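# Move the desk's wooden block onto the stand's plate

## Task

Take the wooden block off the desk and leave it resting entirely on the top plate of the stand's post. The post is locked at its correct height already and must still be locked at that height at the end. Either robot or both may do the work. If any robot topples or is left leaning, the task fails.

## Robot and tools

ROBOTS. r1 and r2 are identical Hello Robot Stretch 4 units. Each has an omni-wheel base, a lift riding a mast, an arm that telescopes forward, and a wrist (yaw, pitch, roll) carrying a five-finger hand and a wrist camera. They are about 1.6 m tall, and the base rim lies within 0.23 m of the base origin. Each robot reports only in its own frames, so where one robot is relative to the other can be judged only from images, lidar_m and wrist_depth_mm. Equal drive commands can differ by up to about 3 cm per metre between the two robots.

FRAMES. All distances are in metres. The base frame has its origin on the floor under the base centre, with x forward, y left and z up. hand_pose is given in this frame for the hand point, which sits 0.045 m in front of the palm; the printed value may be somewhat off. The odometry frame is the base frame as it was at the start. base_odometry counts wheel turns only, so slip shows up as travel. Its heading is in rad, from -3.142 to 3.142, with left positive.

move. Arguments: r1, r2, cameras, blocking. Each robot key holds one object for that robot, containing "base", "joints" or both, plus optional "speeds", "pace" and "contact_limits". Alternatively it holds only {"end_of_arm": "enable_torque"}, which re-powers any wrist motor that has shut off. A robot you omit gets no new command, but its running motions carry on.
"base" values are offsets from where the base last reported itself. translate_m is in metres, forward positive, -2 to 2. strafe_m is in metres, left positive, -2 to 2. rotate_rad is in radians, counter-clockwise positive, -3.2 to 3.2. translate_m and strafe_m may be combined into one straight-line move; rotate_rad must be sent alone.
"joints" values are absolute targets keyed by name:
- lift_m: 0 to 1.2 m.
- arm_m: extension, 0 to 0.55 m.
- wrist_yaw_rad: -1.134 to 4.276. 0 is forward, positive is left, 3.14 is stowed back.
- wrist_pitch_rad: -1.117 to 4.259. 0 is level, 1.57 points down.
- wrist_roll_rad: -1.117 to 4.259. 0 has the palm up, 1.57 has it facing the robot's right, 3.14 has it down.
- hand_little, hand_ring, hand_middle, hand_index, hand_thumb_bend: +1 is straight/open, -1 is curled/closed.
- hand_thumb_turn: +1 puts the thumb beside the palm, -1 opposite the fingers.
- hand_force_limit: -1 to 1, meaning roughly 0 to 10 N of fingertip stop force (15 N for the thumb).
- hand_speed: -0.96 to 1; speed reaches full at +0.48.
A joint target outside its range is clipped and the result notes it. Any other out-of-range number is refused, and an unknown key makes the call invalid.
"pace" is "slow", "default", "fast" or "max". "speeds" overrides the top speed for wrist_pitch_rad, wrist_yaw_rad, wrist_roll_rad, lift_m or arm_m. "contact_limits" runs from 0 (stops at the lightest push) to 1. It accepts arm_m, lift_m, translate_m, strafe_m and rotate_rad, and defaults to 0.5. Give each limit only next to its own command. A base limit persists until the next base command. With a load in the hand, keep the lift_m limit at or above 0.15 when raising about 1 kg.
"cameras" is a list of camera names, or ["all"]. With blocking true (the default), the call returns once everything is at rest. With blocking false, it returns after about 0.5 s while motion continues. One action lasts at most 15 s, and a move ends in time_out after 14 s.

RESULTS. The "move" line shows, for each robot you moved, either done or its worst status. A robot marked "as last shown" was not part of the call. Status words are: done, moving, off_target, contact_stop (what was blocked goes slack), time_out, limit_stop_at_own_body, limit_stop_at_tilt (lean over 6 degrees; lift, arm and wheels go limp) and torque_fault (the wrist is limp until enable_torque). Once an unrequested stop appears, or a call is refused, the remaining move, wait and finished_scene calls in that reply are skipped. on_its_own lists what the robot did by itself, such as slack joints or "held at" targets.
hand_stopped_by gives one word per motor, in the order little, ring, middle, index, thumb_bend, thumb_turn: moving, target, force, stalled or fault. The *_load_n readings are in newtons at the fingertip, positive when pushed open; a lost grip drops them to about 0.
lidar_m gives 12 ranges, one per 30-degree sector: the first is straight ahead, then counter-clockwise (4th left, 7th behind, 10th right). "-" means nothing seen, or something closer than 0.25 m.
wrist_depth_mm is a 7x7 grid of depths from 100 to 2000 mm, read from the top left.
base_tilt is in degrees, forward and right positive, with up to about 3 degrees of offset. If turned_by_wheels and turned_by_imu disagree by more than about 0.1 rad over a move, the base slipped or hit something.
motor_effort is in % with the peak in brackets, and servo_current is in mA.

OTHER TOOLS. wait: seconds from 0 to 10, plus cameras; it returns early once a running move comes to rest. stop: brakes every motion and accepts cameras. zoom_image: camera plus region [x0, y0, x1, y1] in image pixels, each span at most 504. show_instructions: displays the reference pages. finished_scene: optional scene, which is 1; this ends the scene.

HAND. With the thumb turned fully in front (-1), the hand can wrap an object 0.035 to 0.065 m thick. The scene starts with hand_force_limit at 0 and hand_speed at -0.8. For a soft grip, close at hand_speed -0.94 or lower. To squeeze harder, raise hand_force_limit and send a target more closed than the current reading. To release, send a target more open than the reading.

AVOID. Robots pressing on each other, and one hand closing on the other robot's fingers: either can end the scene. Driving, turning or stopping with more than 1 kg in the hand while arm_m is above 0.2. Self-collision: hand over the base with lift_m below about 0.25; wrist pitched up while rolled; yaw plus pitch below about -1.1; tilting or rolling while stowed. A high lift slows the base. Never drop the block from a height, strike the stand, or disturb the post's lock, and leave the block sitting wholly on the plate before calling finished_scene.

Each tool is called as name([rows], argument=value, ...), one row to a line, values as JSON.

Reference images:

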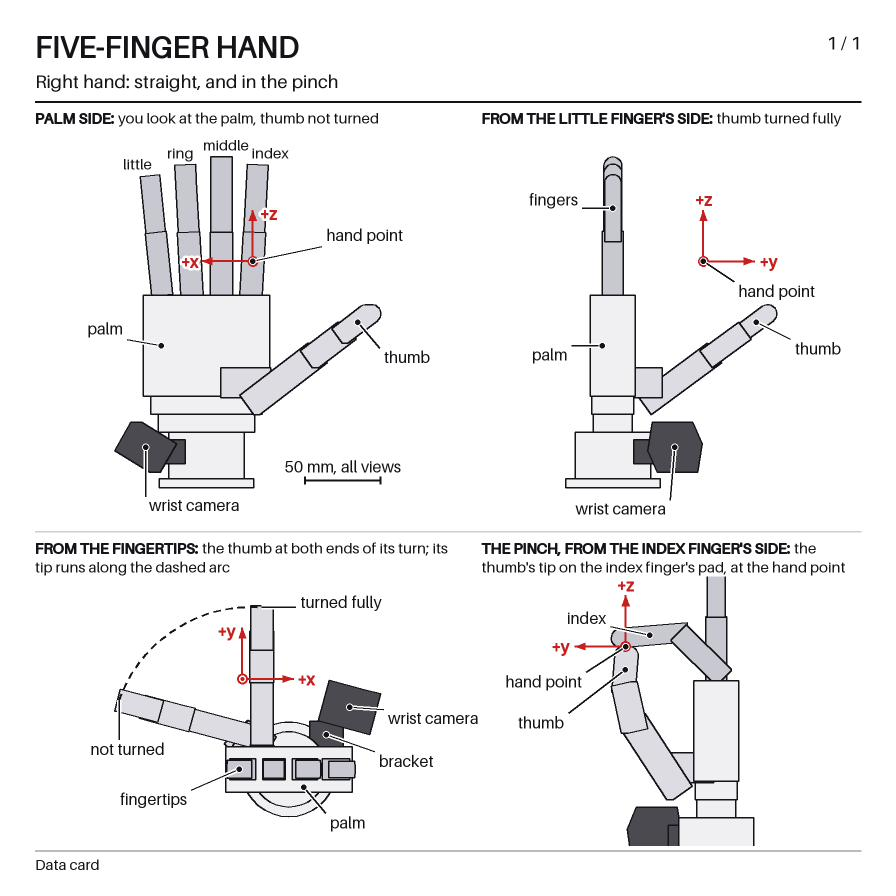

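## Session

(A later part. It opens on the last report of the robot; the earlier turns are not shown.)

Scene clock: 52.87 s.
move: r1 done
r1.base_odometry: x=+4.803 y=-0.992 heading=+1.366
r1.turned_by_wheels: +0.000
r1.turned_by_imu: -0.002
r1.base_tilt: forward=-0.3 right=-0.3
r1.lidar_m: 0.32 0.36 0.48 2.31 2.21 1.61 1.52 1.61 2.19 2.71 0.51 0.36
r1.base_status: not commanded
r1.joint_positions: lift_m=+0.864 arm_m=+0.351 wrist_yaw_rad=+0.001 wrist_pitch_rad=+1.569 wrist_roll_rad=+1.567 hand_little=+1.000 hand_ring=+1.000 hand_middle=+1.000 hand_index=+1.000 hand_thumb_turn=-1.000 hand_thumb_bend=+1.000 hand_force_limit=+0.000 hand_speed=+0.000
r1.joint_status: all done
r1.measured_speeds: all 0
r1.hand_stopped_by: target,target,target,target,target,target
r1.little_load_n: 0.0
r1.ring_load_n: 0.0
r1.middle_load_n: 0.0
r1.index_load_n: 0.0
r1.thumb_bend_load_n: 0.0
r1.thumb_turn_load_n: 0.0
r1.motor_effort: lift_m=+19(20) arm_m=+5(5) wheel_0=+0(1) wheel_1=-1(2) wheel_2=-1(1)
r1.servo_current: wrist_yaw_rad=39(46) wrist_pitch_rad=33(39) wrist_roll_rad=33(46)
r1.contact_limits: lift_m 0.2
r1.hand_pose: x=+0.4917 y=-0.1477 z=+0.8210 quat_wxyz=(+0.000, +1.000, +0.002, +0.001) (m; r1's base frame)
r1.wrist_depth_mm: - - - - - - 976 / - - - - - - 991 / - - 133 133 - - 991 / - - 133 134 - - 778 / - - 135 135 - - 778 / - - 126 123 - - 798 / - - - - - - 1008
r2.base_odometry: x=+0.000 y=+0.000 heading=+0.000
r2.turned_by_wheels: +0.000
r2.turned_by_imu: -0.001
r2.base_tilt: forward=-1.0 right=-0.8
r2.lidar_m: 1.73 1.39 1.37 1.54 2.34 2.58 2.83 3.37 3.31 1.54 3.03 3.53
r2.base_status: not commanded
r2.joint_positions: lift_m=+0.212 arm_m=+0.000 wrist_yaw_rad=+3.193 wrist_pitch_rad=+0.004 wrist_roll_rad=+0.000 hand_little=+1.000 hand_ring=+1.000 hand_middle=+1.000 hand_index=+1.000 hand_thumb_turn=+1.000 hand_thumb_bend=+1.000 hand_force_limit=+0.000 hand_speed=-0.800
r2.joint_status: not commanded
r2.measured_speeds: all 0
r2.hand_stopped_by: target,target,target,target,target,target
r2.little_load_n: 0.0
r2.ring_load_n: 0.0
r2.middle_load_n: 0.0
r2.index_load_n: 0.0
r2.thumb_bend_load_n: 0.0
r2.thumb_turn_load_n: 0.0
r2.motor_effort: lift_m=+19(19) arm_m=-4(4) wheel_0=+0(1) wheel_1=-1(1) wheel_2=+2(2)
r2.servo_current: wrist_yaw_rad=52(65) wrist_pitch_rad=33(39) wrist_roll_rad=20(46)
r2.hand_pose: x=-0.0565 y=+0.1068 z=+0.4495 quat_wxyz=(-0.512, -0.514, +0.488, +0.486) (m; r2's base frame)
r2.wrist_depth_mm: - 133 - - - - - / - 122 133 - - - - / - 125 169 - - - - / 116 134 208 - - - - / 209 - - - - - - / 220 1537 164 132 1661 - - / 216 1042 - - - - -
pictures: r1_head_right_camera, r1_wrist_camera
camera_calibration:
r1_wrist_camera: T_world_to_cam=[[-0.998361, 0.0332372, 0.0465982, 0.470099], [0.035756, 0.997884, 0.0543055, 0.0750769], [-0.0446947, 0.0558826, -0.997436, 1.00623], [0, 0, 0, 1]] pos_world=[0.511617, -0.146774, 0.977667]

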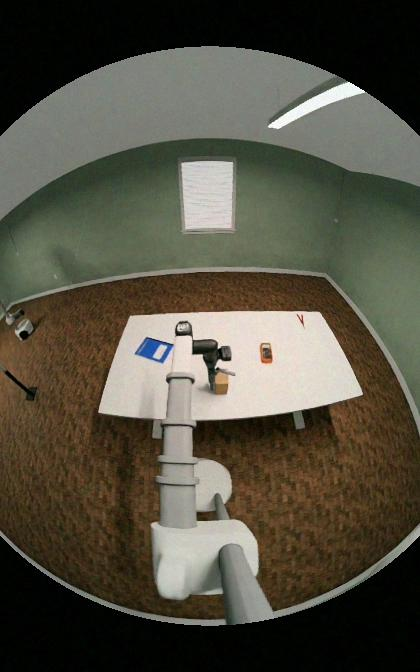

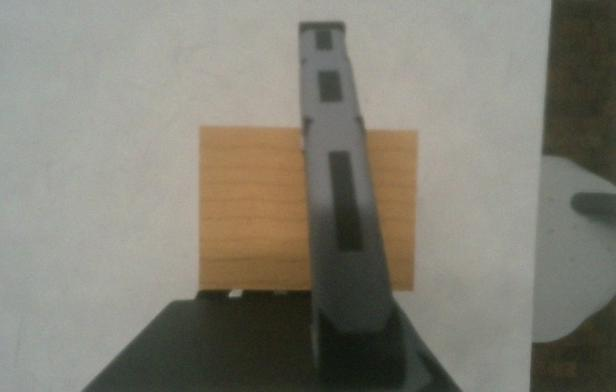

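move(r1={"base": {"strafe_m": -0.006}, "joints": {"hand_little": 0.92, "hand_ring": 0.92, "hand_middle": 0.92, "hand_index": 0.92, "hand_speed": -0.85}, "pace": "slow", "contact_limits": {"strafe_m": 0.2}}, cameras=["r1_head_right_camera", "r1_wrist_camera"])

move(r1={"joints": {"hand_thumb_bend": -0.4, "hand_force_limit": 0.0, "hand_speed": -0.8}}, cameras=["r1_head_right_camera", "r1_wrist_camera"])

zoom_image(camera="r1_head_right_camera", region=[170, 310, 270, 420])

Scene clock: 55.93 s.
move: r1 done
r1.base_odometry: x=+4.808 y=-0.994 heading=+1.366
r1.turned_by_wheels: +0.000
r1.turned_by_imu: -0.001
r1.base_tilt: forward=+0.1 right=-0.3
r1.lidar_m: 0.32 0.36 0.49 2.31 2.21 1.61 1.53 1.62 2.21 2.73 0.49 0.36
r1.base_status: done
r1.joint_positions: lift_m=+0.864 arm_m=+0.351 wrist_yaw_rad=+0.001 wrist_pitch_rad=+1.569 wrist_roll_rad=+1.567 hand_little=+0.920 hand_ring=+0.920 hand_middle=+0.920 hand_index=+0.920 hand_thumb_turn=-1.000 hand_thumb_bend=+1.000 hand_force_limit=+0.000 hand_speed=-0.850
r1.joint_status: all done
r1.measured_speeds: all 0
r1.hand_stopped_by: target,target,target,target,target,target
r1.little_load_n: 0.0
r1.ring_load_n: 0.0
r1.middle_load_n: 0.0
r1.index_load_n: 0.0
r1.thumb_bend_load_n: 0.0
r1.thumb_turn_load_n: 0.0
r1.motor_effort: lift_m=+18(19) arm_m=+5(5) wheel_0=+2(5) wheel_1=-1(9) wheel_2=+0(2)
r1.servo_current: wrist_yaw_rad=39(46) wrist_pitch_rad=33(39) wrist_roll_rad=26(52)
r1.contact_limits: lift_m 0.2; strafe_m 0.2
r1.hand_pose: x=+0.4917 y=-0.1477 z=+0.8210 quat_wxyz=(+0.000, +1.000, +0.002, +0.001) (m; r1's base frame)
r1.wrist_depth_mm: - - - - - - 960 / - - - - - - 976 / - - 133 133 - - 991 / - - 133 134 - - 759 / - - 134 135 - - 788 / - - 126 123 - - 788 / - - - - - - 1008
r2: as last shown
r2.lidar_m: 1.76 1.41 1.38 1.52 2.35 2.57 2.83 3.36 3.32 1.53 3.02 3.51
r2.servo_current: wrist_yaw_rad=52(59) wrist_pitch_rad=20(39) wrist_roll_rad=33(39)
r2.wrist_depth_mm: - 134 - - - - - / - 122 133 - - - - / - 125 169 - - - - / 116 134 208 - - - - / 208 - - - - - - / 218 1499 164 132 1661 - - / 217 1042 - - - - -
pictures: r1_head_right_camera, r1_wrist_camera
camera_calibration:
r1_wrist_camera: T_world_to_cam=[[-0.998361, 0.0332372, 0.0465982, 0.470099], [0.035756, 0.997884, 0.0543055, 0.0750769], [-0.0446947, 0.0558826, -0.997436, 1.00623], [0, 0, 0, 1]] pos_world=[0.511617, -0.146774, 0.977667]

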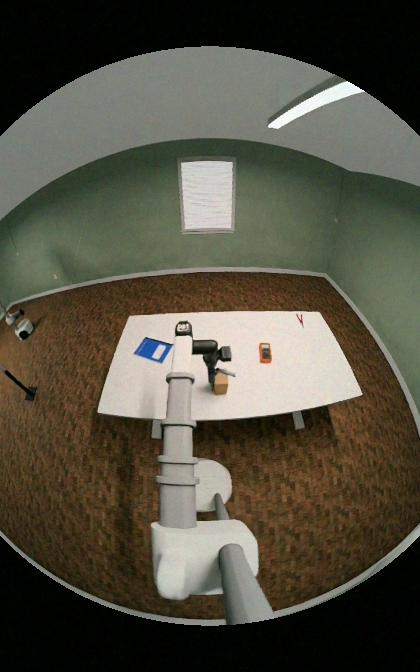

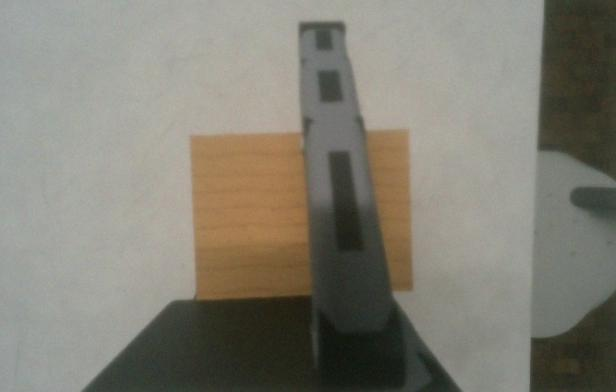

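Scene clock: 61.07 s.
move: r1 off_target
r1.base_odometry: x=+4.808 y=-0.994 heading=+1.366
r1.turned_by_wheels: +0.000
r1.turned_by_imu: -0.002
r1.base_tilt: forward=+0.1 right=-0.4
r1.lidar_m: 0.32 0.35 0.49 2.31 2.19 1.61 1.54 1.60 2.19 2.71 0.48 0.38
r1.base_status: not commanded
r1.joint_positions: lift_m=+0.864 arm_m=+0.351 wrist_yaw_rad=+0.001 wrist_pitch_rad=+1.569 wrist_roll_rad=+1.567 hand_little=+0.920 hand_ring=+0.920 hand_middle=+0.920 hand_index=+0.920 hand_thumb_turn=-1.000 hand_thumb_bend=+0.519 hand_force_limit=+0.000 hand_speed=-0.800
r1.joint_status: hand_thumb_bend off_target (ended at +0.519, target -0.400); the others done
r1.measured_speeds: all 0
r1.hand_stopped_by: target,target,target,target,force,target
r1.little_load_n: 0.0
r1.ring_load_n: 0.0
r1.middle_load_n: 0.0
r1.index_load_n: 0.5
r1.thumb_bend_load_n: 7.0
r1.thumb_turn_load_n: 0.5
r1.motor_effort: lift_m=+18(19) arm_m=+5(5) wheel_0=+2(3) wheel_1=-1(1) wheel_2=+0(1)
r1.servo_current: wrist_yaw_rad=39(46) wrist_pitch_rad=39(46) wrist_roll_rad=46(52)
r1.contact_limits: lift_m 0.2; strafe_m 0.2
r1.hand_pose: x=+0.4917 y=-0.1477 z=+0.8210 quat_wxyz=(+0.000, +1.000, +0.002, +0.001) (m; r1's base frame)
r1.wrist_depth_mm: - - - - - - 976 / - - - - - - 976 / - - 133 133 - - 976 / - - 133 134 - - 778 / - - 134 134 - - 788 / - - 126 123 - - 788 / - - - - - - 1025
r2: as last shown
r2.turned_by_imu: -0.002
r2.lidar_m: 1.74 1.41 1.39 1.52 2.38 2.58 2.83 3.37 3.31 1.55 3.03 3.55
r2.servo_current: wrist_yaw_rad=33(59) wrist_pitch_rad=26(46) wrist_roll_rad=33(46)
r2.wrist_depth_mm: - 133 - - - - - / - 123 133 - - - - / - 125 168 - - - - / 116 134 208 - - - - / 211 - - - - - - / 220 1464 164 132 1661 - - / 216 1042 - - - - -
pictures: r1_head_right_camera, r1_wrist_camera
camera_calibration:
r1_wrist_camera: T_world_to_cam=[[-0.998361, 0.0332372, 0.0465982, 0.470099], [0.035756, 0.997884, 0.0543055, 0.0750769], [-0.0446947, 0.0558826, -0.997436, 1.00623], [0, 0, 0, 1]] pos_world=[0.511617, -0.146774, 0.977667]

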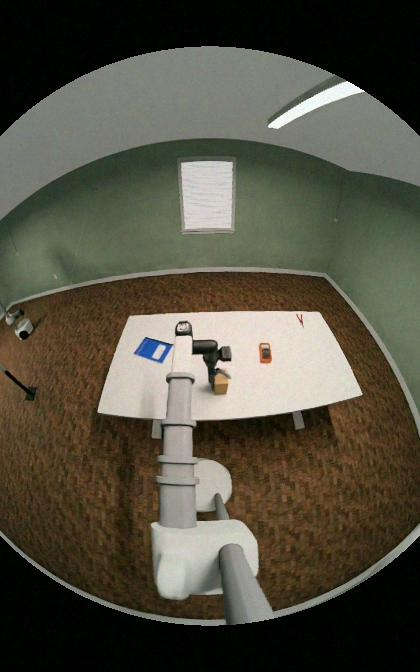

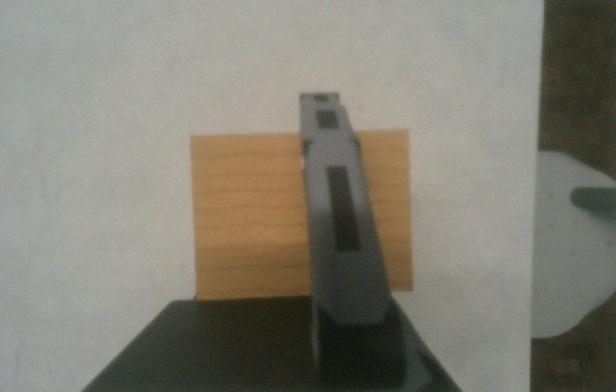

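Scaled by 4.582 from the camera's 420x672 image, which has a finer 600x960 frame.

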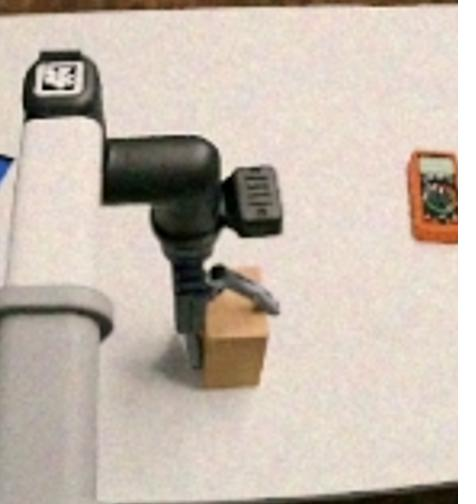

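move(r1={"joints": {"hand_middle": 0.7, "hand_index": 0.7, "hand_force_limit": -0.5, "hand_speed": -0.9}}, cameras=["r1_wrist_camera"])

Scene clock: 62.53 s.
move: r1 off_target
r1.base_odometry: x=+4.808 y=-0.994 heading=+1.366
r1.turned_by_wheels: +0.000
r1.turned_by_imu: -0.001
r1.base_tilt: forward=-0.1 right=-0.4
r1.lidar_m: 0.33 0.36 0.50 2.32 2.18 1.62 1.53 1.59 2.19 2.73 0.50 0.37
r1.base_status: not commanded
r1.joint_positions: lift_m=+0.864 arm_m=+0.351 wrist_yaw_rad=+0.001 wrist_pitch_rad=+1.569 wrist_roll_rad=+1.567 hand_little=+0.920 hand_ring=+0.920 hand_middle=+0.903 hand_index=+0.894 hand_thumb_turn=-1.000 hand_thumb_bend=+0.519 hand_force_limit=-0.500 hand_speed=-0.900
r1.joint_status: hand_middle off_target (ended at +0.903, target +0.700); hand_index off_target (ended at +0.894, target +0.700); the others done
r1.measured_speeds: all 0
r1.hand_stopped_by: target,target,force,force,force,target
r1.little_load_n: 0.0
r1.ring_load_n: 0.0
r1.middle_load_n: 2.0
r1.index_load_n: 2.5
r1.thumb_bend_load_n: 8.0
r1.thumb_turn_load_n: 1.0
r1.motor_effort: lift_m=+18(19) arm_m=+5(5) wheel_0=+2(2) wheel_1=-1(1) wheel_2=+0(1)
r1.servo_current: wrist_yaw_rad=39(46) wrist_pitch_rad=26(39) wrist_roll_rad=33(46)
r1.contact_limits: lift_m 0.2; strafe_m 0.2
r1.hand_pose: x=+0.4917 y=-0.1477 z=+0.8210 quat_wxyz=(+0.000, +1.000, +0.002, +0.001) (m; r1's base frame)
r1.wrist_depth_mm: - - - - - - 976 / - - - - - - 960 / - - 133 133 135 - 976 / - - 133 134 - - 778 / - - 134 135 - - 788 / - - 126 123 - - 798 / - - - - - - 1025
r2: as last shown
r2.turned_by_imu: -0.001
r2.base_tilt: forward=-0.9 right=-0.8
r2.lidar_m: 1.76 1.41 1.38 1.51 2.35 2.57 2.82 3.39 3.31 1.55 3.02 3.55
r2.motor_effort: lift_m=+19(19) arm_m=-3(4) wheel_0=-1(1) wheel_1=-1(1) wheel_2=+2(2)
r2.servo_current: wrist_yaw_rad=39(59) wrist_pitch_rad=26(46) wrist_roll_rad=39(39)
r2.wrist_depth_mm: - 133 - - - - - / - 122 134 - - - - / - 126 168 - - - - / 116 134 208 - - - - / 210 - - - - - - / 219 1537 163 132 1661 - - / 217 1060 - - - - -
pictures: r1_wrist_camera
camera_calibration:
r1_wrist_camera: T_world_to_cam=[[-0.998361, 0.0332372, 0.0465982, 0.470099], [0.035756, 0.997884, 0.0543055, 0.0750769], [-0.0446947, 0.0558826, -0.997436, 1.00623], [0, 0, 0, 1]] pos_world=[0.511617, -0.146774, 0.977667]

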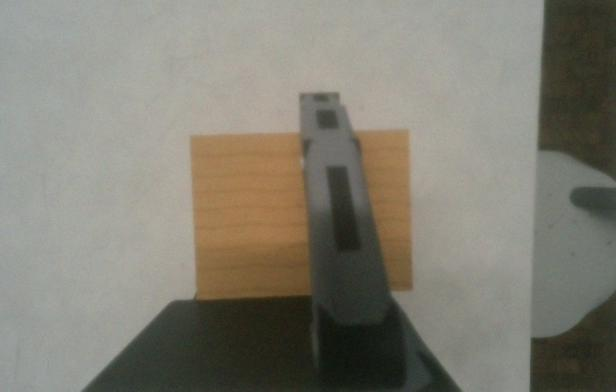

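move(r1={"joints": {"hand_thumb_bend": -0.3, "hand_force_limit": 0.5, "hand_speed": -0.85}})

move(r1={"joints": {"lift_m": 0.92}, "pace": "slow"}, cameras=["r1_head_right_camera", "r1_wrist_camera"])

zoom_image(camera="r1_head_right_camera", region=[170, 310, 270, 420])

Scene clock: 63.43 s.
move: r1 off_target
r1.base_odometry: x=+4.808 y=-0.994 heading=+1.366
r1.turned_by_wheels: +0.000
r1.turned_by_imu: +0.000
r1.base_tilt: forward=-0.2 right=-0.3
r1.lidar_m: 0.32 0.36 0.51 2.26 2.23 1.60 1.52 1.58 2.21 2.70 0.49 0.35
r1.base_status: not commanded
r1.joint_positions: lift_m=+0.864 arm_m=+0.351 wrist_yaw_rad=+0.001 wrist_pitch_rad=+1.569 wrist_roll_rad=+1.567 hand_little=+0.920 hand_ring=+0.920 hand_middle=+0.903 hand_index=+0.894 hand_thumb_turn=-1.000 hand_thumb_bend=+0.511 hand_force_limit=+0.500 hand_speed=-0.850
r1.joint_status: hand_thumb_bend off_target (ended at +0.511, target -0.300); the others done
r1.measured_speeds: all 0
r1.hand_stopped_by: target,target,force,force,force,target
r1.little_load_n: 0.0
r1.ring_load_n: 0.0
r1.middle_load_n: 2.5
r1.index_load_n: 2.5
r1.thumb_bend_load_n: 10.5
r1.thumb_turn_load_n: 1.0
r1.motor_effort: lift_m=+18(19) arm_m=+5(5) wheel_0=+2(3) wheel_1=-1(1) wheel_2=+0(0)
r1.servo_current: wrist_yaw_rad=39(39) wrist_pitch_rad=33(52) wrist_roll_rad=26(46)
r1.contact_limits: lift_m 0.2; strafe_m 0.2
r1.hand_pose: x=+0.4917 y=-0.1477 z=+0.8210 quat_wxyz=(+0.000, +1.000, +0.002, +0.001) (m; r1's base frame)
r1.wrist_depth_mm: - - - - - - 960 / - - - - - - 976 / - - 132 133 - - 991 / - - 133 134 - - 768 / - - 134 135 - - 778 / - - 126 123 - - 788 / - - - - - - 1025
r2: as last shown
r2.turned_by_imu: +0.000
r2.lidar_m: 1.75 1.40 1.38 1.53 2.32 2.57 2.81 3.39 3.31 1.54 3.00 3.54
r2.motor_effort: lift_m=+19(19) arm_m=-4(4) wheel_0=+0(1) wheel_1=-1(1) wheel_2=+1(2)
r2.servo_current: wrist_yaw_rad=46(52) wrist_pitch_rad=33(39) wrist_roll_rad=20(39)
r2.wrist_depth_mm: - 133 - - - - - / - 122 134 - - - - / - 126 169 - - - - / 116 134 210 - - - - / 210 - - - - - - / 220 1464 164 132 1661 - - / 216 1060 - - - - -
pictures: none

Scene clock: 64.77 s.
move: r1 done
r1.base_odometry: x=+4.808 y=-0.994 heading=+1.366
r1.turned_by_wheels: +0.000
r1.turned_by_imu: -0.001
r1.base_tilt: forward=+0.1 right=-0.3
r1.lidar_m: 0.32 0.37 0.51 2.31 2.20 1.61 1.52 1.59 2.20 2.73 0.49 0.35
r1.base_status: not commanded
r1.joint_positions: lift_m=+0.920 arm_m=+0.351 wrist_yaw_rad=+0.001 wrist_pitch_rad=+1.569 wrist_roll_rad=+1.567 hand_little=+0.920 hand_ring=+0.920 hand_middle=+0.903 hand_index=+0.894 hand_thumb_turn=-1.000 hand_thumb_bend=+0.511 hand_force_limit=+0.500 hand_speed=-0.850
r1.joint_status: all done
r1.measured_speeds: all 0
r1.hand_stopped_by: target,target,force,force,force,target
r1.little_load_n: 0.0
r1.ring_load_n: 0.0
r1.middle_load_n: 1.5
r1.index_load_n: 1.5
r1.thumb_bend_load_n: 10.0
r1.thumb_turn_load_n: 1.5
r1.motor_effort: lift_m=+26(29) arm_m=+5(5) wheel_0=+2(2) wheel_1=-1(1) wheel_2=+0(1)
r1.servo_current: wrist_yaw_rad=33(46) wrist_pitch_rad=33(39) wrist_roll_rad=46(52)
r1.contact_limits: strafe_m 0.2
r1.hand_pose: x=+0.4917 y=-0.1477 z=+0.8763 quat_wxyz=(+0.000, +1.000, +0.002, +0.001) (m; r1's base frame)
r1.wrist_depth_mm: - - - - - - 1025 / - - - - - 1025 1025 / - - 133 133 - 831 1042 / - - 133 134 - - 831 / - - 134 135 - 831 831 / - - 126 123 - 854 1060 / - - - - - - 1078
r2: as last shown
r2.lidar_m: 1.74 1.40 1.38 1.51 2.35 2.57 2.81 3.40 3.33 1.56 3.03 3.54
r2.thumb_bend_load_n: 0.5
r2.motor_effort: lift_m=+19(19) arm_m=-4(4) wheel_0=-1(1) wheel_1=+0(1) wheel_2=+1(2)
r2.servo_current: wrist_yaw_rad=39(59) wrist_pitch_rad=20(39) wrist_roll_rad=33(39)
r2.wrist_depth_mm: - 134 - - - - - / - 122 134 - - - - / - 125 168 - - - - / 116 134 210 - - - - / 210 - - - - - - / 219 1464 164 132 1708 - - / 216 1042 - - - - -
pictures: r1_head_right_camera, r1_wrist_camera
camera_calibration:
r1_wrist_camera: T_world_to_cam=[[-0.998361, 0.0332372, 0.0465982, 0.467517], [0.035756, 0.997884, 0.0543055, 0.0720684], [-0.0446947, 0.0558826, -0.997436, 1.06149], [0, 0, 0, 1]] pos_world=[0.511617, -0.146774, 1.03307]

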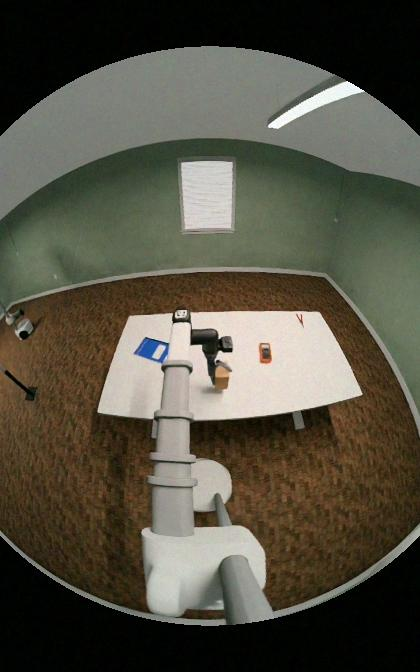

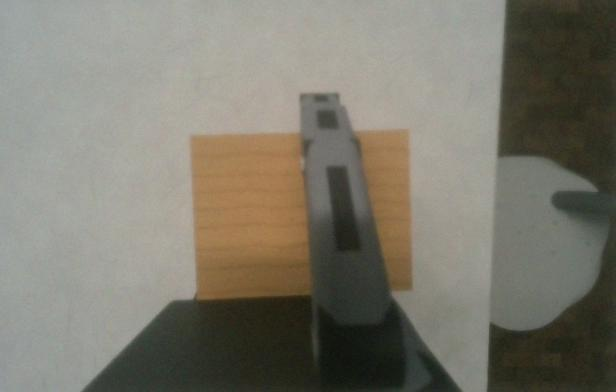

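Scaled by 4.582 from the camera's 420x672 image, which has a finer 600x960 frame.

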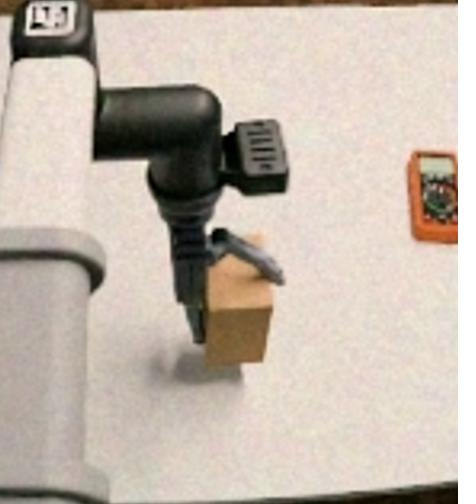

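move(r1={"joints": {"lift_m": 0.99, "arm_m": 0.15}, "pace": "default"})

move(r1={"base": {"translate_m": -0.3}, "pace": "default"}, cameras=["r1_wrist_camera"])

move(r1={"base": {"strafe_m": 1.7, "translate_m": -0.031}, "pace": "default"})

move(r1={"base": {"strafe_m": 0.774, "translate_m": -0.014}, "pace": "default"}, cameras=["r1_head_camera", "r1_wrist_camera", "r1_head_right_camera"])

zoom_image(camera="r1_head_camera", region=[100, 200, 400, 500])

zoom_image(camera="r1_head_right_camera", region=[100, 240, 320, 460])

Scene clock: 70.07 s.
move: r1 done
r1.base_odometry: x=+4.808 y=-0.994 heading=+1.366
r1.turned_by_wheels: +0.000
r1.turned_by_imu: -0.002
r1.base_tilt: forward=-0.1 right=-0.3
r1.lidar_m: 0.32 0.36 0.45 2.30 2.19 1.59 1.53 1.62 2.20 2.73 0.49 0.35
r1.base_status: not commanded
r1.joint_positions: lift_m=+0.990 arm_m=+0.150 wrist_yaw_rad=+0.001 wrist_pitch_rad=+1.569 wrist_roll_rad=+1.567 hand_little=+0.920 hand_ring=+0.920 hand_middle=+0.903 hand_index=+0.894 hand_thumb_turn=-1.000 hand_thumb_bend=+0.511 hand_force_limit=+0.500 hand_speed=-0.850
r1.joint_status: all done
r1.measured_speeds: all 0
r1.hand_stopped_by: target,target,force,force,force,target
r1.little_load_n: 0.0
r1.ring_load_n: 0.0
r1.middle_load_n: 1.5
r1.index_load_n: 1.5
r1.thumb_bend_load_n: 10.0
r1.thumb_turn_load_n: 1.5
r1.motor_effort: lift_m=+26(29) arm_m=-5(11) wheel_0=+1(2) wheel_1=-1(1) wheel_2=+0(1)
r1.servo_current: wrist_yaw_rad=33(46) wrist_pitch_rad=33(39) wrist_roll_rad=46(52)
r1.contact_limits: strafe_m 0.2
r1.hand_pose: x=+0.2909 y=-0.1477 z=+0.9464 quat_wxyz=(+0.000, +1.000, +0.002, +0.001) (m; r1's base frame)
r1.wrist_depth_mm: - - - 1060 1078 1098 1160 / - - - 1060 1078 1098 1118 / - - 133 133 135 1098 1138 / - - 134 134 - 904 549 / - - 134 135 - 1138 1138 / - - 126 123 - 1138 1138 / - - - - - - 1160
r2: as last shown
r2.turned_by_imu: -0.002
r2.base_tilt: forward=-1.0 right=-0.8
r2.lidar_m: 1.75 1.41 1.37 1.54 2.36 2.58 2.83 3.38 3.33 1.57 3.03 3.53
r2.thumb_bend_load_n: 0.0
r2.motor_effort: lift_m=+19(19) arm_m=-3(4) wheel_0=-1(1) wheel_1=+0(1) wheel_2=+2(2)
r2.servo_current: wrist_yaw_rad=46(72) wrist_pitch_rad=33(39) wrist_roll_rad=39(46)
r2.wrist_depth_mm: - 134 - - - - - / - 122 134 - - - - / - 126 168 - - - - / 116 134 209 - - - - / 209 - - - - - - / 219 1499 164 132 1661 - - / 216 1060 - - - - -
pictures: none

Scene clock: 72.53 s.
move: r1 done
r1.base_odometry: x=+4.747 y=-1.287 heading=+1.366
r1.turned_by_wheels: +0.000
r1.turned_by_imu: -0.002
r1.base_tilt: forward=-0.1 right=-0.3
r1.lidar_m: 0.63 0.66 2.40 4.91 1.78 1.29 1.24 1.29 1.76 2.73 0.91 0.68
r1.base_status: done
r1.joint_positions: lift_m=+0.990 arm_m=+0.150 wrist_yaw_rad=+0.001 wrist_pitch_rad=+1.569 wrist_roll_rad=+1.567 hand_little=+0.920 hand_ring=+0.920 hand_middle=+0.903 hand_index=+0.894 hand_thumb_turn=-1.000 hand_thumb_bend=+0.511 hand_force_limit=+0.500 hand_speed=-0.850
r1.joint_status: not commanded
r1.measured_speeds: all 0
r1.hand_stopped_by: target,target,force,force,force,target
r1.little_load_n: 0.0
r1.ring_load_n: 0.0
r1.middle_load_n: 1.0
r1.index_load_n: 1.5
r1.thumb_bend_load_n: 10.0
r1.thumb_turn_load_n: 1.5
r1.motor_effort: lift_m=+26(26) arm_m=-5(5) wheel_0=+0(6) wheel_1=+0(9) wheel_2=-1(11)
r1.servo_current: wrist_yaw_rad=33(46) wrist_pitch_rad=39(46) wrist_roll_rad=33(52)
r1.hand_pose: x=+0.2908 y=-0.1477 z=+0.9464 quat_wxyz=(+0.000, +1.000, +0.002, +0.001) (m; r1's base frame)
r1.wrist_depth_mm: 1042 1042 1042 1060 1078 1078 1098 / 1042 1060 1060 1060 1098 1098 1098 / 1060 1060 133 133 135 1118 1118 / 1042 1060 134 134 - 904 1118 / 1078 1060 135 135 - 1138 1118 / 1078 1078 135 123 - 1138 1138 / 1078 - - - - - 1138
r2: as last shown
r2.turned_by_imu: -0.001
r2.base_tilt: forward=-0.9 right=-0.8
r2.lidar_m: 1.77 1.40 1.37 1.53 2.36 2.57 2.81 3.38 3.31 1.56 3.02 3.55
r2.thumb_bend_load_n: 0.5
r2.motor_effort: lift_m=+19(19) arm_m=-4(4) wheel_0=-1(1) wheel_1=-1(1) wheel_2=+2(2)
r2.servo_current: wrist_yaw_rad=33(59) wrist_pitch_rad=33(39) wrist_roll_rad=26(39)
r2.wrist_depth_mm: - 134 - - - - - / - 122 134 - - - - / - 125 169 - - - - / 116 134 209 - - - - / 210 - - - - - - / 219 1464 164 132 1661 - - / 216 1060 - - - - -
pictures: r1_wrist_camera
camera_calibration:
r1_wrist_camera: T_world_to_cam=[[-0.998343, 0.0332163, 0.0469968, 0.263336], [0.0357568, 0.997885, 0.0542912, 0.0754624], [-0.045094, 0.0558817, -0.997419, 1.12244], [0, 0, 0, 1]] pos_world=[0.310817, -0.146774, 1.10307]

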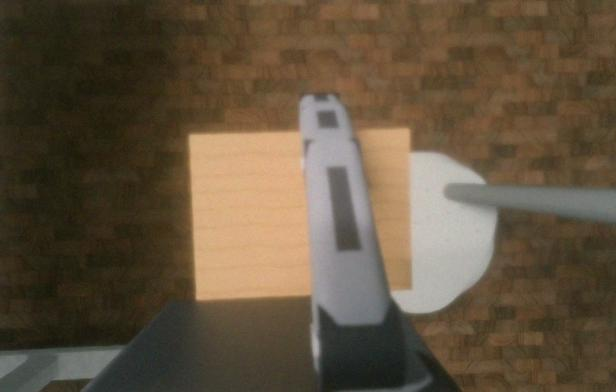

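Scene clock: 79.53 s.
move: r1 done
r1.base_odometry: x=+3.077 y=-0.972 heading=+1.366
r1.turned_by_wheels: +0.000
r1.turned_by_imu: -0.002
r1.base_tilt: forward=+0.0 right=-0.3
r1.lidar_m: 3.53 1.02 4.51 4.34 1.72 1.25 1.19 1.27 1.72 2.63 1.38 0.31
r1.base_status: done
r1.joint_positions: lift_m=+0.990 arm_m=+0.150 wrist_yaw_rad=+0.001 wrist_pitch_rad=+1.569 wrist_roll_rad=+1.567 hand_little=+0.920 hand_ring=+0.920 hand_middle=+0.903 hand_index=+0.894 hand_thumb_turn=-1.000 hand_thumb_bend=+0.511 hand_force_limit=+0.500 hand_speed=-0.850
r1.joint_status: not commanded
r1.measured_speeds: all 0
r1.hand_stopped_by: target,target,force,force,force,target
r1.little_load_n: 0.0
r1.ring_load_n: 0.0
r1.middle_load_n: 1.0
r1.index_load_n: 1.5
r1.thumb_bend_load_n: 10.0
r1.thumb_turn_load_n: 1.0
r1.motor_effort: lift_m=+25(26) arm_m=-5(5) wheel_0=+1(9) wheel_1=+1(15) wheel_2=+0(6)
r1.servo_current: wrist_yaw_rad=33(46) wrist_pitch_rad=33(46) wrist_roll_rad=33(52)
r1.hand_pose: x=+0.2908 y=-0.1477 z=+0.9465 quat_wxyz=(+0.000, +1.000, +0.002, +0.001) (m; r1's base frame)
r1.wrist_depth_mm: 1042 1042 1078 1060 1060 1098 1078 / 1060 1042 1060 1078 1078 1078 1078 / 1078 1078 133 133 135 1098 1118 / 1060 1078 133 134 - 891 1138 / 1060 1098 134 135 - 1138 1160 / 1078 1078 135 123 - 1118 1160 / 1098 - - - - - 1138
r2.base_odometry: x=+0.000 y=+0.000 heading=+0.000
r2.turned_by_wheels: +0.000
r2.turned_by_imu: -0.003
r2.base_tilt: forward=-1.0 right=-0.7
r2.lidar_m: 1.74 1.40 1.38 1.53 2.36 2.56 2.82 3.38 3.32 1.58 3.02 3.54
r2.base_status: not commanded
r2.joint_positions: lift_m=+0.212 arm_m=+0.000 wrist_yaw_rad=+3.193 wrist_pitch_rad=+0.004 wrist_roll_rad=+0.000 hand_little=+1.000 hand_ring=+1.000 hand_middle=+1.000 hand_index=+1.000 hand_thumb_turn=+1.000 hand_thumb_bend=+1.000 hand_force_limit=+0.000 hand_speed=-0.800
r2.joint_status: not commanded
r2.measured_speeds: all 0
r2.hand_stopped_by: target,target,target,target,target,target
r2.little_load_n: 0.0
r2.ring_load_n: 0.0
r2.middle_load_n: 0.0
r2.index_load_n: 0.0
r2.thumb_bend_load_n: 0.0
r2.thumb_turn_load_n: 0.0
r2.motor_effort: lift_m=+19(19) arm_m=-4(4) wheel_0=+0(1) wheel_1=-1(1) wheel_2=+2(2)
r2.servo_current: wrist_yaw_rad=46(59) wrist_pitch_rad=33(39) wrist_roll_rad=26(46)
r2.hand_pose: x=-0.0565 y=+0.1068 z=+0.4495 quat_wxyz=(-0.512, -0.514, +0.488, +0.486) (m; r2's base frame)
r2.wrist_depth_mm: - 133 - - - - - / - 122 133 - - - - / - 126 168 - - - - / 116 134 208 - - - - / 210 - - - - - - / 219 1464 164 132 1708 - - / 216 1042 - - - - -
pictures: none

Scene clock: 83.47 s.
move: r1 done
r1.base_odometry: x=+2.316 y=-0.828 heading=+1.366
r1.turned_by_wheels: +0.000
r1.turned_by_imu: -0.002
r1.base_tilt: forward=-0.1 right=-0.1
r1.lidar_m: 0.86 2.15 3.69 3.54 1.70 1.22 1.17 1.25 1.73 2.84 2.09 0.94
r1.base_status: done
r1.joint_positions: lift_m=+0.990 arm_m=+0.150 wrist_yaw_rad=+0.001 wrist_pitch_rad=+1.569 wrist_roll_rad=+1.567 hand_little=+0.920 hand_ring=+0.920 hand_middle=+0.903 hand_index=+0.894 hand_thumb_turn=-1.000 hand_thumb_bend=+0.511 hand_force_limit=+0.500 hand_speed=-0.850
r1.joint_status: not commanded
r1.measured_speeds: all 0
r1.hand_stopped_by: target,target,force,force,force,target
r1.little_load_n: -0.5
r1.ring_load_n: 0.0
r1.middle_load_n: 1.0
r1.index_load_n: 1.0
r1.thumb_bend_load_n: 10.0
r1.thumb_turn_load_n: 1.5
r1.motor_effort: lift_m=+25(26) arm_m=-5(5) wheel_0=-1(10) wheel_1=-2(13) wheel_2=+1(6)
r1.servo_current: wrist_yaw_rad=39(46) wrist_pitch_rad=26(39) wrist_roll_rad=39(52)
r1.hand_pose: x=+0.2908 y=-0.1477 z=+0.9465 quat_wxyz=(+0.000, +1.000, +0.002, +0.001) (m; r1's base frame)
r1.wrist_depth_mm: 1060 1042 1078 1060 1060 1078 1078 / 1060 1042 1060 1078 1078 1098 1078 / 1078 1060 133 133 135 1118 1118 / 1060 1098 134 134 - 891 1098 / 1078 1078 135 135 - 1118 1138 / 1098 1098 135 123 - 1118 1138 / 1118 - - - - - 1160
r2: as last shown
r2.turned_by_imu: -0.001
r2.base_tilt: forward=-0.9 right=-0.8
r2.lidar_m: 1.75 1.40 1.38 1.52 2.36 2.57 2.83 3.38 2.17 1.56 3.01 3.57
r2.motor_effort: lift_m=+19(19) arm_m=-3(4) wheel_0=+0(1) wheel_1=+0(1) wheel_2=+2(2)
r2.servo_current: wrist_yaw_rad=39(59) wrist_pitch_rad=26(46) wrist_roll_rad=33(46)
r2.wrist_depth_mm: - 134 - - - - - / - 122 134 - - - - / - 126 169 - - - - / 116 134 209 - - - - / 209 - - - - - - / 220 1464 164 132 1661 - - / 216 1060 - - - - -
pictures: r1_head_camera, r1_head_right_camera, r1_wrist_camera
camera_calibration:
r1_wrist_camera: T_world_to_cam=[[-0.998343, 0.0332163, 0.0469968, 0.263331], [0.0357568, 0.997885, 0.0542912, 0.075457], [-0.045094, 0.0558817, -0.997419, 1.12254], [0, 0, 0, 1]] pos_world=[0.310817, -0.146774, 1.10317]

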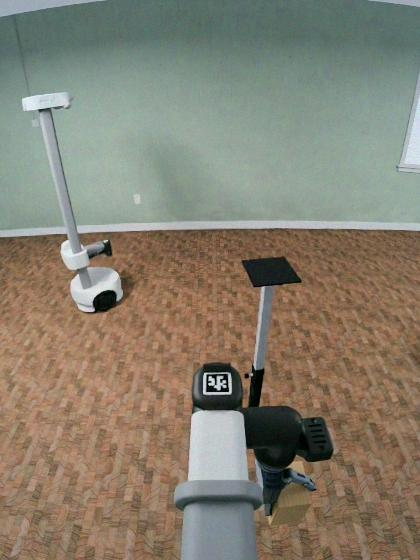

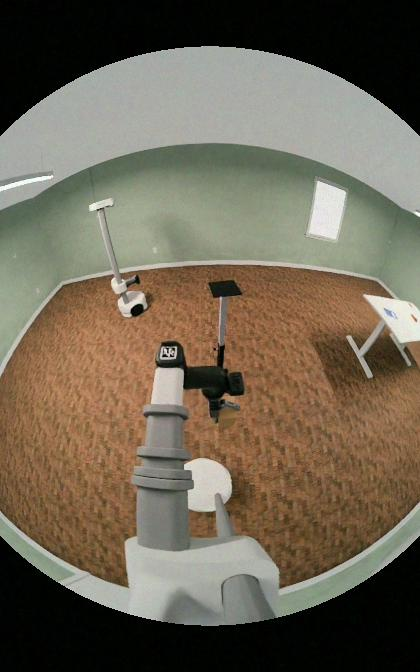

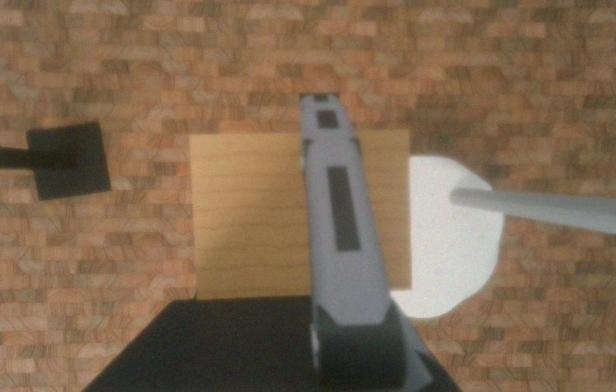

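Scaled by 1.680 from the camera's 420x560 image, which has a finer 1200x1600 frame.

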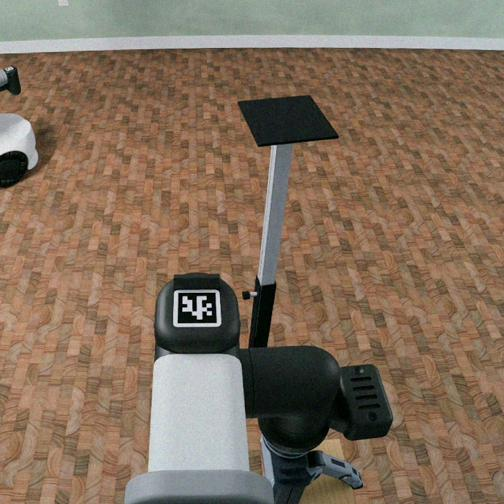

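Scaled by 2.291 from the camera's 420x672 image, which has a finer 600x960 frame.

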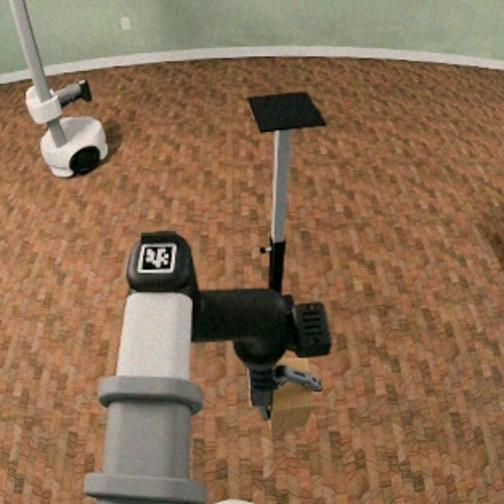

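move(r1={"joints": {"lift_m": 1.2}, "pace": "default"})

move(r1={"base": {"translate_m": 0.44, "strafe_m": -0.057}, "pace": "default"}, cameras=["r1_head_camera", "r1_wrist_camera", "r1_head_right_camera"])

zoom_image(camera="r1_head_right_camera", region=[150, 280, 300, 430])

zoom_image(camera="r1_head_camera", region=[180, 280, 400, 500])

Scene clock: 88.57 s.
move: r1 done
r1.base_odometry: x=+2.316 y=-0.828 heading=+1.366
r1.turned_by_wheels: +0.000
r1.turned_by_imu: -0.002
r1.base_tilt: forward=-0.1 right=-0.2
r1.lidar_m: 0.89 2.16 3.69 3.54 1.72 1.22 1.17 1.27 1.71 2.85 2.07 0.95
r1.base_status: not commanded
r1.joint_positions: lift_m=+1.200 arm_m=+0.150 wrist_yaw_rad=+0.001 wrist_pitch_rad=+1.569 wrist_roll_rad=+1.567 hand_little=+0.920 hand_ring=+0.920 hand_middle=+0.903 hand_index=+0.894 hand_thumb_turn=-1.000 hand_thumb_bend=+0.511 hand_force_limit=+0.500 hand_speed=-0.850
r1.joint_status: all done
r1.measured_speeds: all 0
r1.hand_stopped_by: target,target,force,force,force,target
r1.little_load_n: 0.0
r1.ring_load_n: 0.0
r1.middle_load_n: 1.0
r1.index_load_n: 1.5
r1.thumb_bend_load_n: 10.0
r1.thumb_turn_load_n: 1.0
r1.motor_effort: lift_m=+27(31) arm_m=-5(5) wheel_0=-1(1) wheel_1=-2(2) wheel_2=+1(1)
r1.servo_current: wrist_yaw_rad=39(46) wrist_pitch_rad=33(46) wrist_roll_rad=33(52)
r1.hand_pose: x=+0.2908 y=-0.1477 z=+1.1564 quat_wxyz=(+0.000, +1.000, +0.002, +0.001) (m; r1's base frame)
r1.wrist_depth_mm: 1229 1255 1229 1281 1281 1281 1308 / 1255 1255 1281 1281 1281 1308 1308 / 1255 1255 133 133 135 1308 1336 / 1255 1281 134 134 - 1308 1336 / 1281 1281 134 135 - 1336 1336 / 1281 1308 135 123 - 1336 1366 / 1308 - - - - - 1366
r2: as last shown
r2.turned_by_imu: -0.002
r2.lidar_m: 1.77 1.41 1.38 1.50 2.34 2.58 2.83 3.38 2.16 1.55 3.04 3.52
r2.thumb_bend_load_n: -0.5
r2.motor_effort: lift_m=+19(19) arm_m=-4(4) wheel_0=+0(1) wheel_1=-1(1) wheel_2=+1(2)
r2.servo_current: wrist_yaw_rad=46(72) wrist_pitch_rad=26(39) wrist_roll_rad=33(39)
r2.wrist_depth_mm: - 133 - - - - - / - 122 134 - - - - / - 126 168 - - - - / 116 134 209 - - - - / 210 - - - - - - / 219 1499 164 132 1618 - - / 216 1042 - - - - -
pictures: none

Scene clock: 91.53 s.
move: r1 done
r1.base_odometry: x=+2.461 y=-0.409 heading=+1.366
r1.turned_by_wheels: +0.000
r1.turned_by_imu: +0.000
r1.base_tilt: forward=-0.1 right=-0.3
r1.lidar_m: 0.45 1.81 3.76 3.60 2.36 1.70 1.63 1.70 2.35 1.92 1.98 0.49
r1.base_status: done
r1.joint_positions: lift_m=+1.200 arm_m=+0.150 wrist_yaw_rad=+0.001 wrist_pitch_rad=+1.569 wrist_roll_rad=+1.567 hand_little=+0.920 hand_ring=+0.920 hand_middle=+0.903 hand_index=+0.894 hand_thumb_turn=-1.000 hand_thumb_bend=+0.511 hand_force_limit=+0.500 hand_speed=-0.850
r1.joint_status: not commanded
r1.measured_speeds: all 0
r1.hand_stopped_by: target,target,force,force,force,target
r1.little_load_n: 0.0
r1.ring_load_n: 0.0
r1.middle_load_n: 1.0
r1.index_load_n: 1.0
r1.thumb_bend_load_n: 10.0
r1.thumb_turn_load_n: 1.0
r1.motor_effort: lift_m=+26(27) arm_m=-5(5) wheel_0=+2(8) wheel_1=+0(8) wheel_2=+2(11)
r1.servo_current: wrist_yaw_rad=39(46) wrist_pitch_rad=33(39) wrist_roll_rad=20(59)
r1.hand_pose: x=+0.2908 y=-0.1477 z=+1.1564 quat_wxyz=(+0.000, +1.000, +0.002, +0.001) (m; r1's base frame)
r1.wrist_depth_mm: 1255 1255 1255 1255 1281 1308 1308 / 1255 1255 1255 1281 1281 1255 1308 / - 1281 134 133 135 1308 1308 / - - 133 134 - 1336 1308 / - - 135 135 - 1336 1366 / 1308 1308 135 123 - 1366 1336 / 1308 - - - - - 1366
r2: as last shown
r2.turned_by_imu: -0.001
r2.lidar_m: 1.75 1.41 1.38 1.52 2.35 2.57 2.82 3.37 3.33 1.54 3.03 3.54
r2.thumb_bend_load_n: 0.0
r2.motor_effort: lift_m=+19(19) arm_m=-4(4) wheel_0=-1(1) wheel_1=-1(1) wheel_2=+2(2)
r2.servo_current: wrist_yaw_rad=33(59) wrist_pitch_rad=26(46) wrist_roll_rad=33(39)
r2.wrist_depth_mm: - 134 - - - - - / - 122 133 - - - - / - 125 168 - - - - / 116 134 208 - - - - / 211 - - - - - - / 219 1464 164 132 1708 - - / 217 1042 - - - - -
pictures: r1_head_camera, r1_head_right_camera, r1_wrist_camera
camera_calibration:
r1_wrist_camera: T_world_to_cam=[[-0.998343, 0.0332163, 0.0469968, 0.253467], [0.0357568, 0.997885, 0.0542912, 0.0640613], [-0.045094, 0.0558817, -0.997419, 1.3319], [0, 0, 0, 1]] pos_world=[0.310817, -0.146774, 1.31307]

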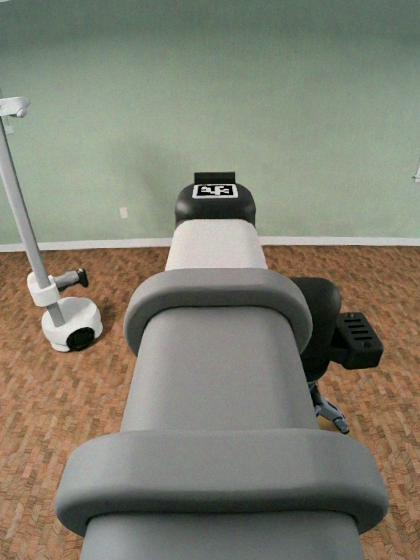

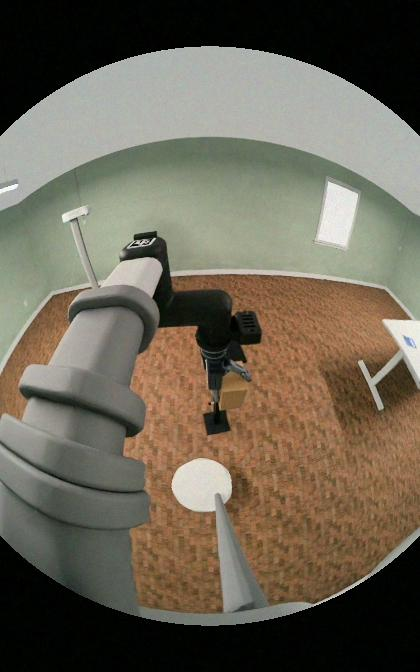

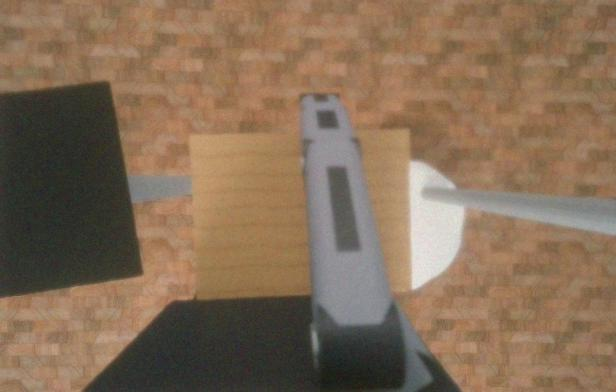

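Scaled by 3.360 from the camera's 420x672 image, which has a finer 600x960 frame.

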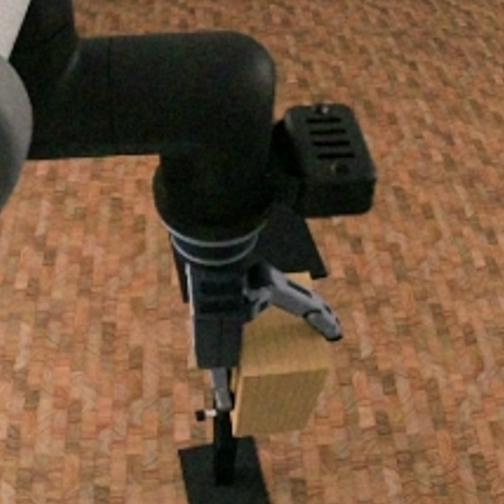

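Scaled by 2.291 from the camera's 420x560 image, which has a finer 1200x1600 frame.

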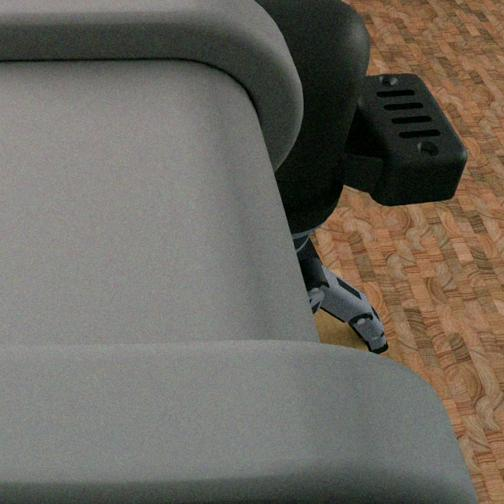

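move(r1={"base": {"strafe_m": -0.008}, "joints": {"arm_m": 0.23}, "pace": "slow"}, cameras=["r1_wrist_camera", "r1_head_right_camera"])

zoom_image(camera="r1_head_right_camera", region=[160, 300, 290, 430])

Scene clock: 94.77 s.
move: r1 done
r1.base_odometry: x=+2.469 y=-0.411 heading=+1.366
r1.turned_by_wheels: +0.000
r1.turned_by_imu: -0.001
r1.base_tilt: forward=+0.0 right=-0.2
r1.lidar_m: 0.43 1.79 3.76 3.63 2.36 1.66 1.63 1.69 2.35 1.88 1.96 0.35
r1.base_status: done
r1.joint_positions: lift_m=+1.200 arm_m=+0.230 wrist_yaw_rad=+0.001 wrist_pitch_rad=+1.569 wrist_roll_rad=+1.567 hand_little=+0.920 hand_ring=+0.920 hand_middle=+0.903 hand_index=+0.894 hand_thumb_turn=-1.000 hand_thumb_bend=+0.511 hand_force_limit=+0.500 hand_speed=-0.850
r1.joint_status: all done
r1.measured_speeds: all 0
r1.hand_stopped_by: target,target,force,force,force,target
r1.little_load_n: 0.0
r1.ring_load_n: 0.0
r1.middle_load_n: 1.0
r1.index_load_n: 1.0
r1.thumb_bend_load_n: 10.0
r1.thumb_turn_load_n: 1.5
r1.motor_effort: lift_m=+26(27) arm_m=+5(10) wheel_0=+2(6) wheel_1=-2(9) wheel_2=+0(3)
r1.servo_current: wrist_yaw_rad=33(46) wrist_pitch_rad=33(46) wrist_roll_rad=46(52)
r1.hand_pose: x=+0.3706 y=-0.1477 z=+1.1564 quat_wxyz=(+0.000, +1.000, +0.002, +0.001) (m; r1's base frame)
r1.wrist_depth_mm: 1229 1255 1255 1255 1281 1255 1255 / 1255 1281 1281 1281 1281 1308 1308 / - - 133 133 135 1308 1366 / - - 134 134 - 1118 1308 / 1281 - 134 135 - 1336 1308 / 1281 1308 126 123 - 1336 1308 / 1281 - - - - - 1366
r2: as last shown
r2.base_tilt: forward=-1.0 right=-0.8
r2.lidar_m: 1.75 1.39 1.36 1.51 2.34 2.57 2.82 3.36 3.31 1.54 3.00 3.53
r2.motor_effort: lift_m=+19(19) arm_m=-4(4) wheel_0=+0(1) wheel_1=-1(1) wheel_2=+2(2)
r2.servo_current: wrist_yaw_rad=39(59) wrist_pitch_rad=20(39) wrist_roll_rad=33(39)
r2.wrist_depth_mm: - 133 - - - - - / - 123 133 - - - - / - 126 168 - - - - / 116 135 209 - - - - / 210 - - - - - - / 219 1537 164 132 1661 - - / 216 1042 - - - - -
pictures: r1_head_right_camera, r1_wrist_camera
camera_calibration:
r1_wrist_camera: T_world_to_cam=[[-0.998343, 0.0332163, 0.0469968, 0.333134], [0.0357568, 0.997885, 0.0542912, 0.0612079], [-0.045094, 0.0558817, -0.997419, 1.3355], [0, 0, 0, 1]] pos_world=[0.390617, -0.146774, 1.31307]

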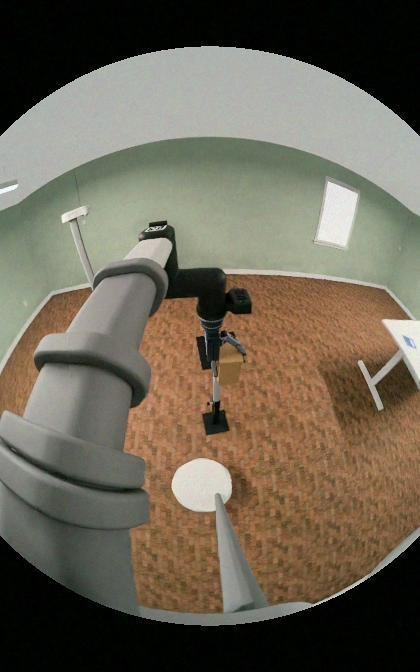

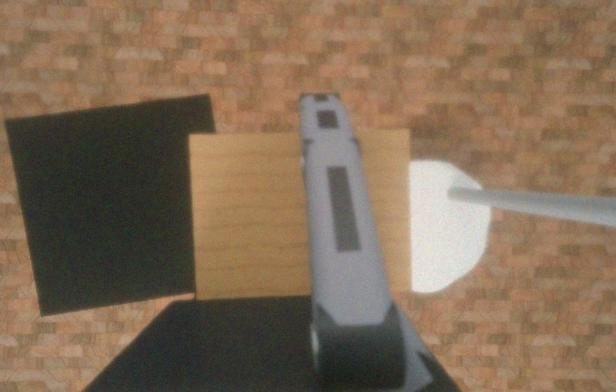

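Scaled by 3.877 from the camera's 420x672 image, which has a finer 600x960 frame.

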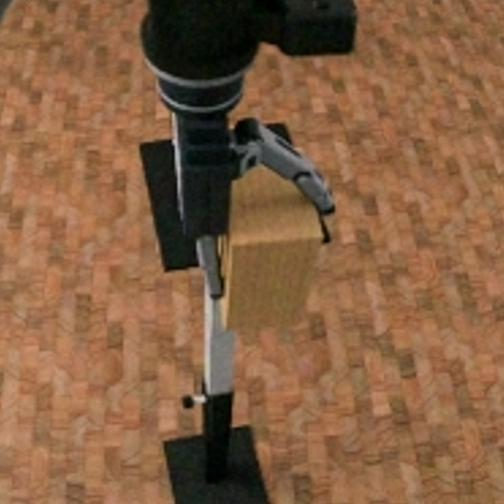

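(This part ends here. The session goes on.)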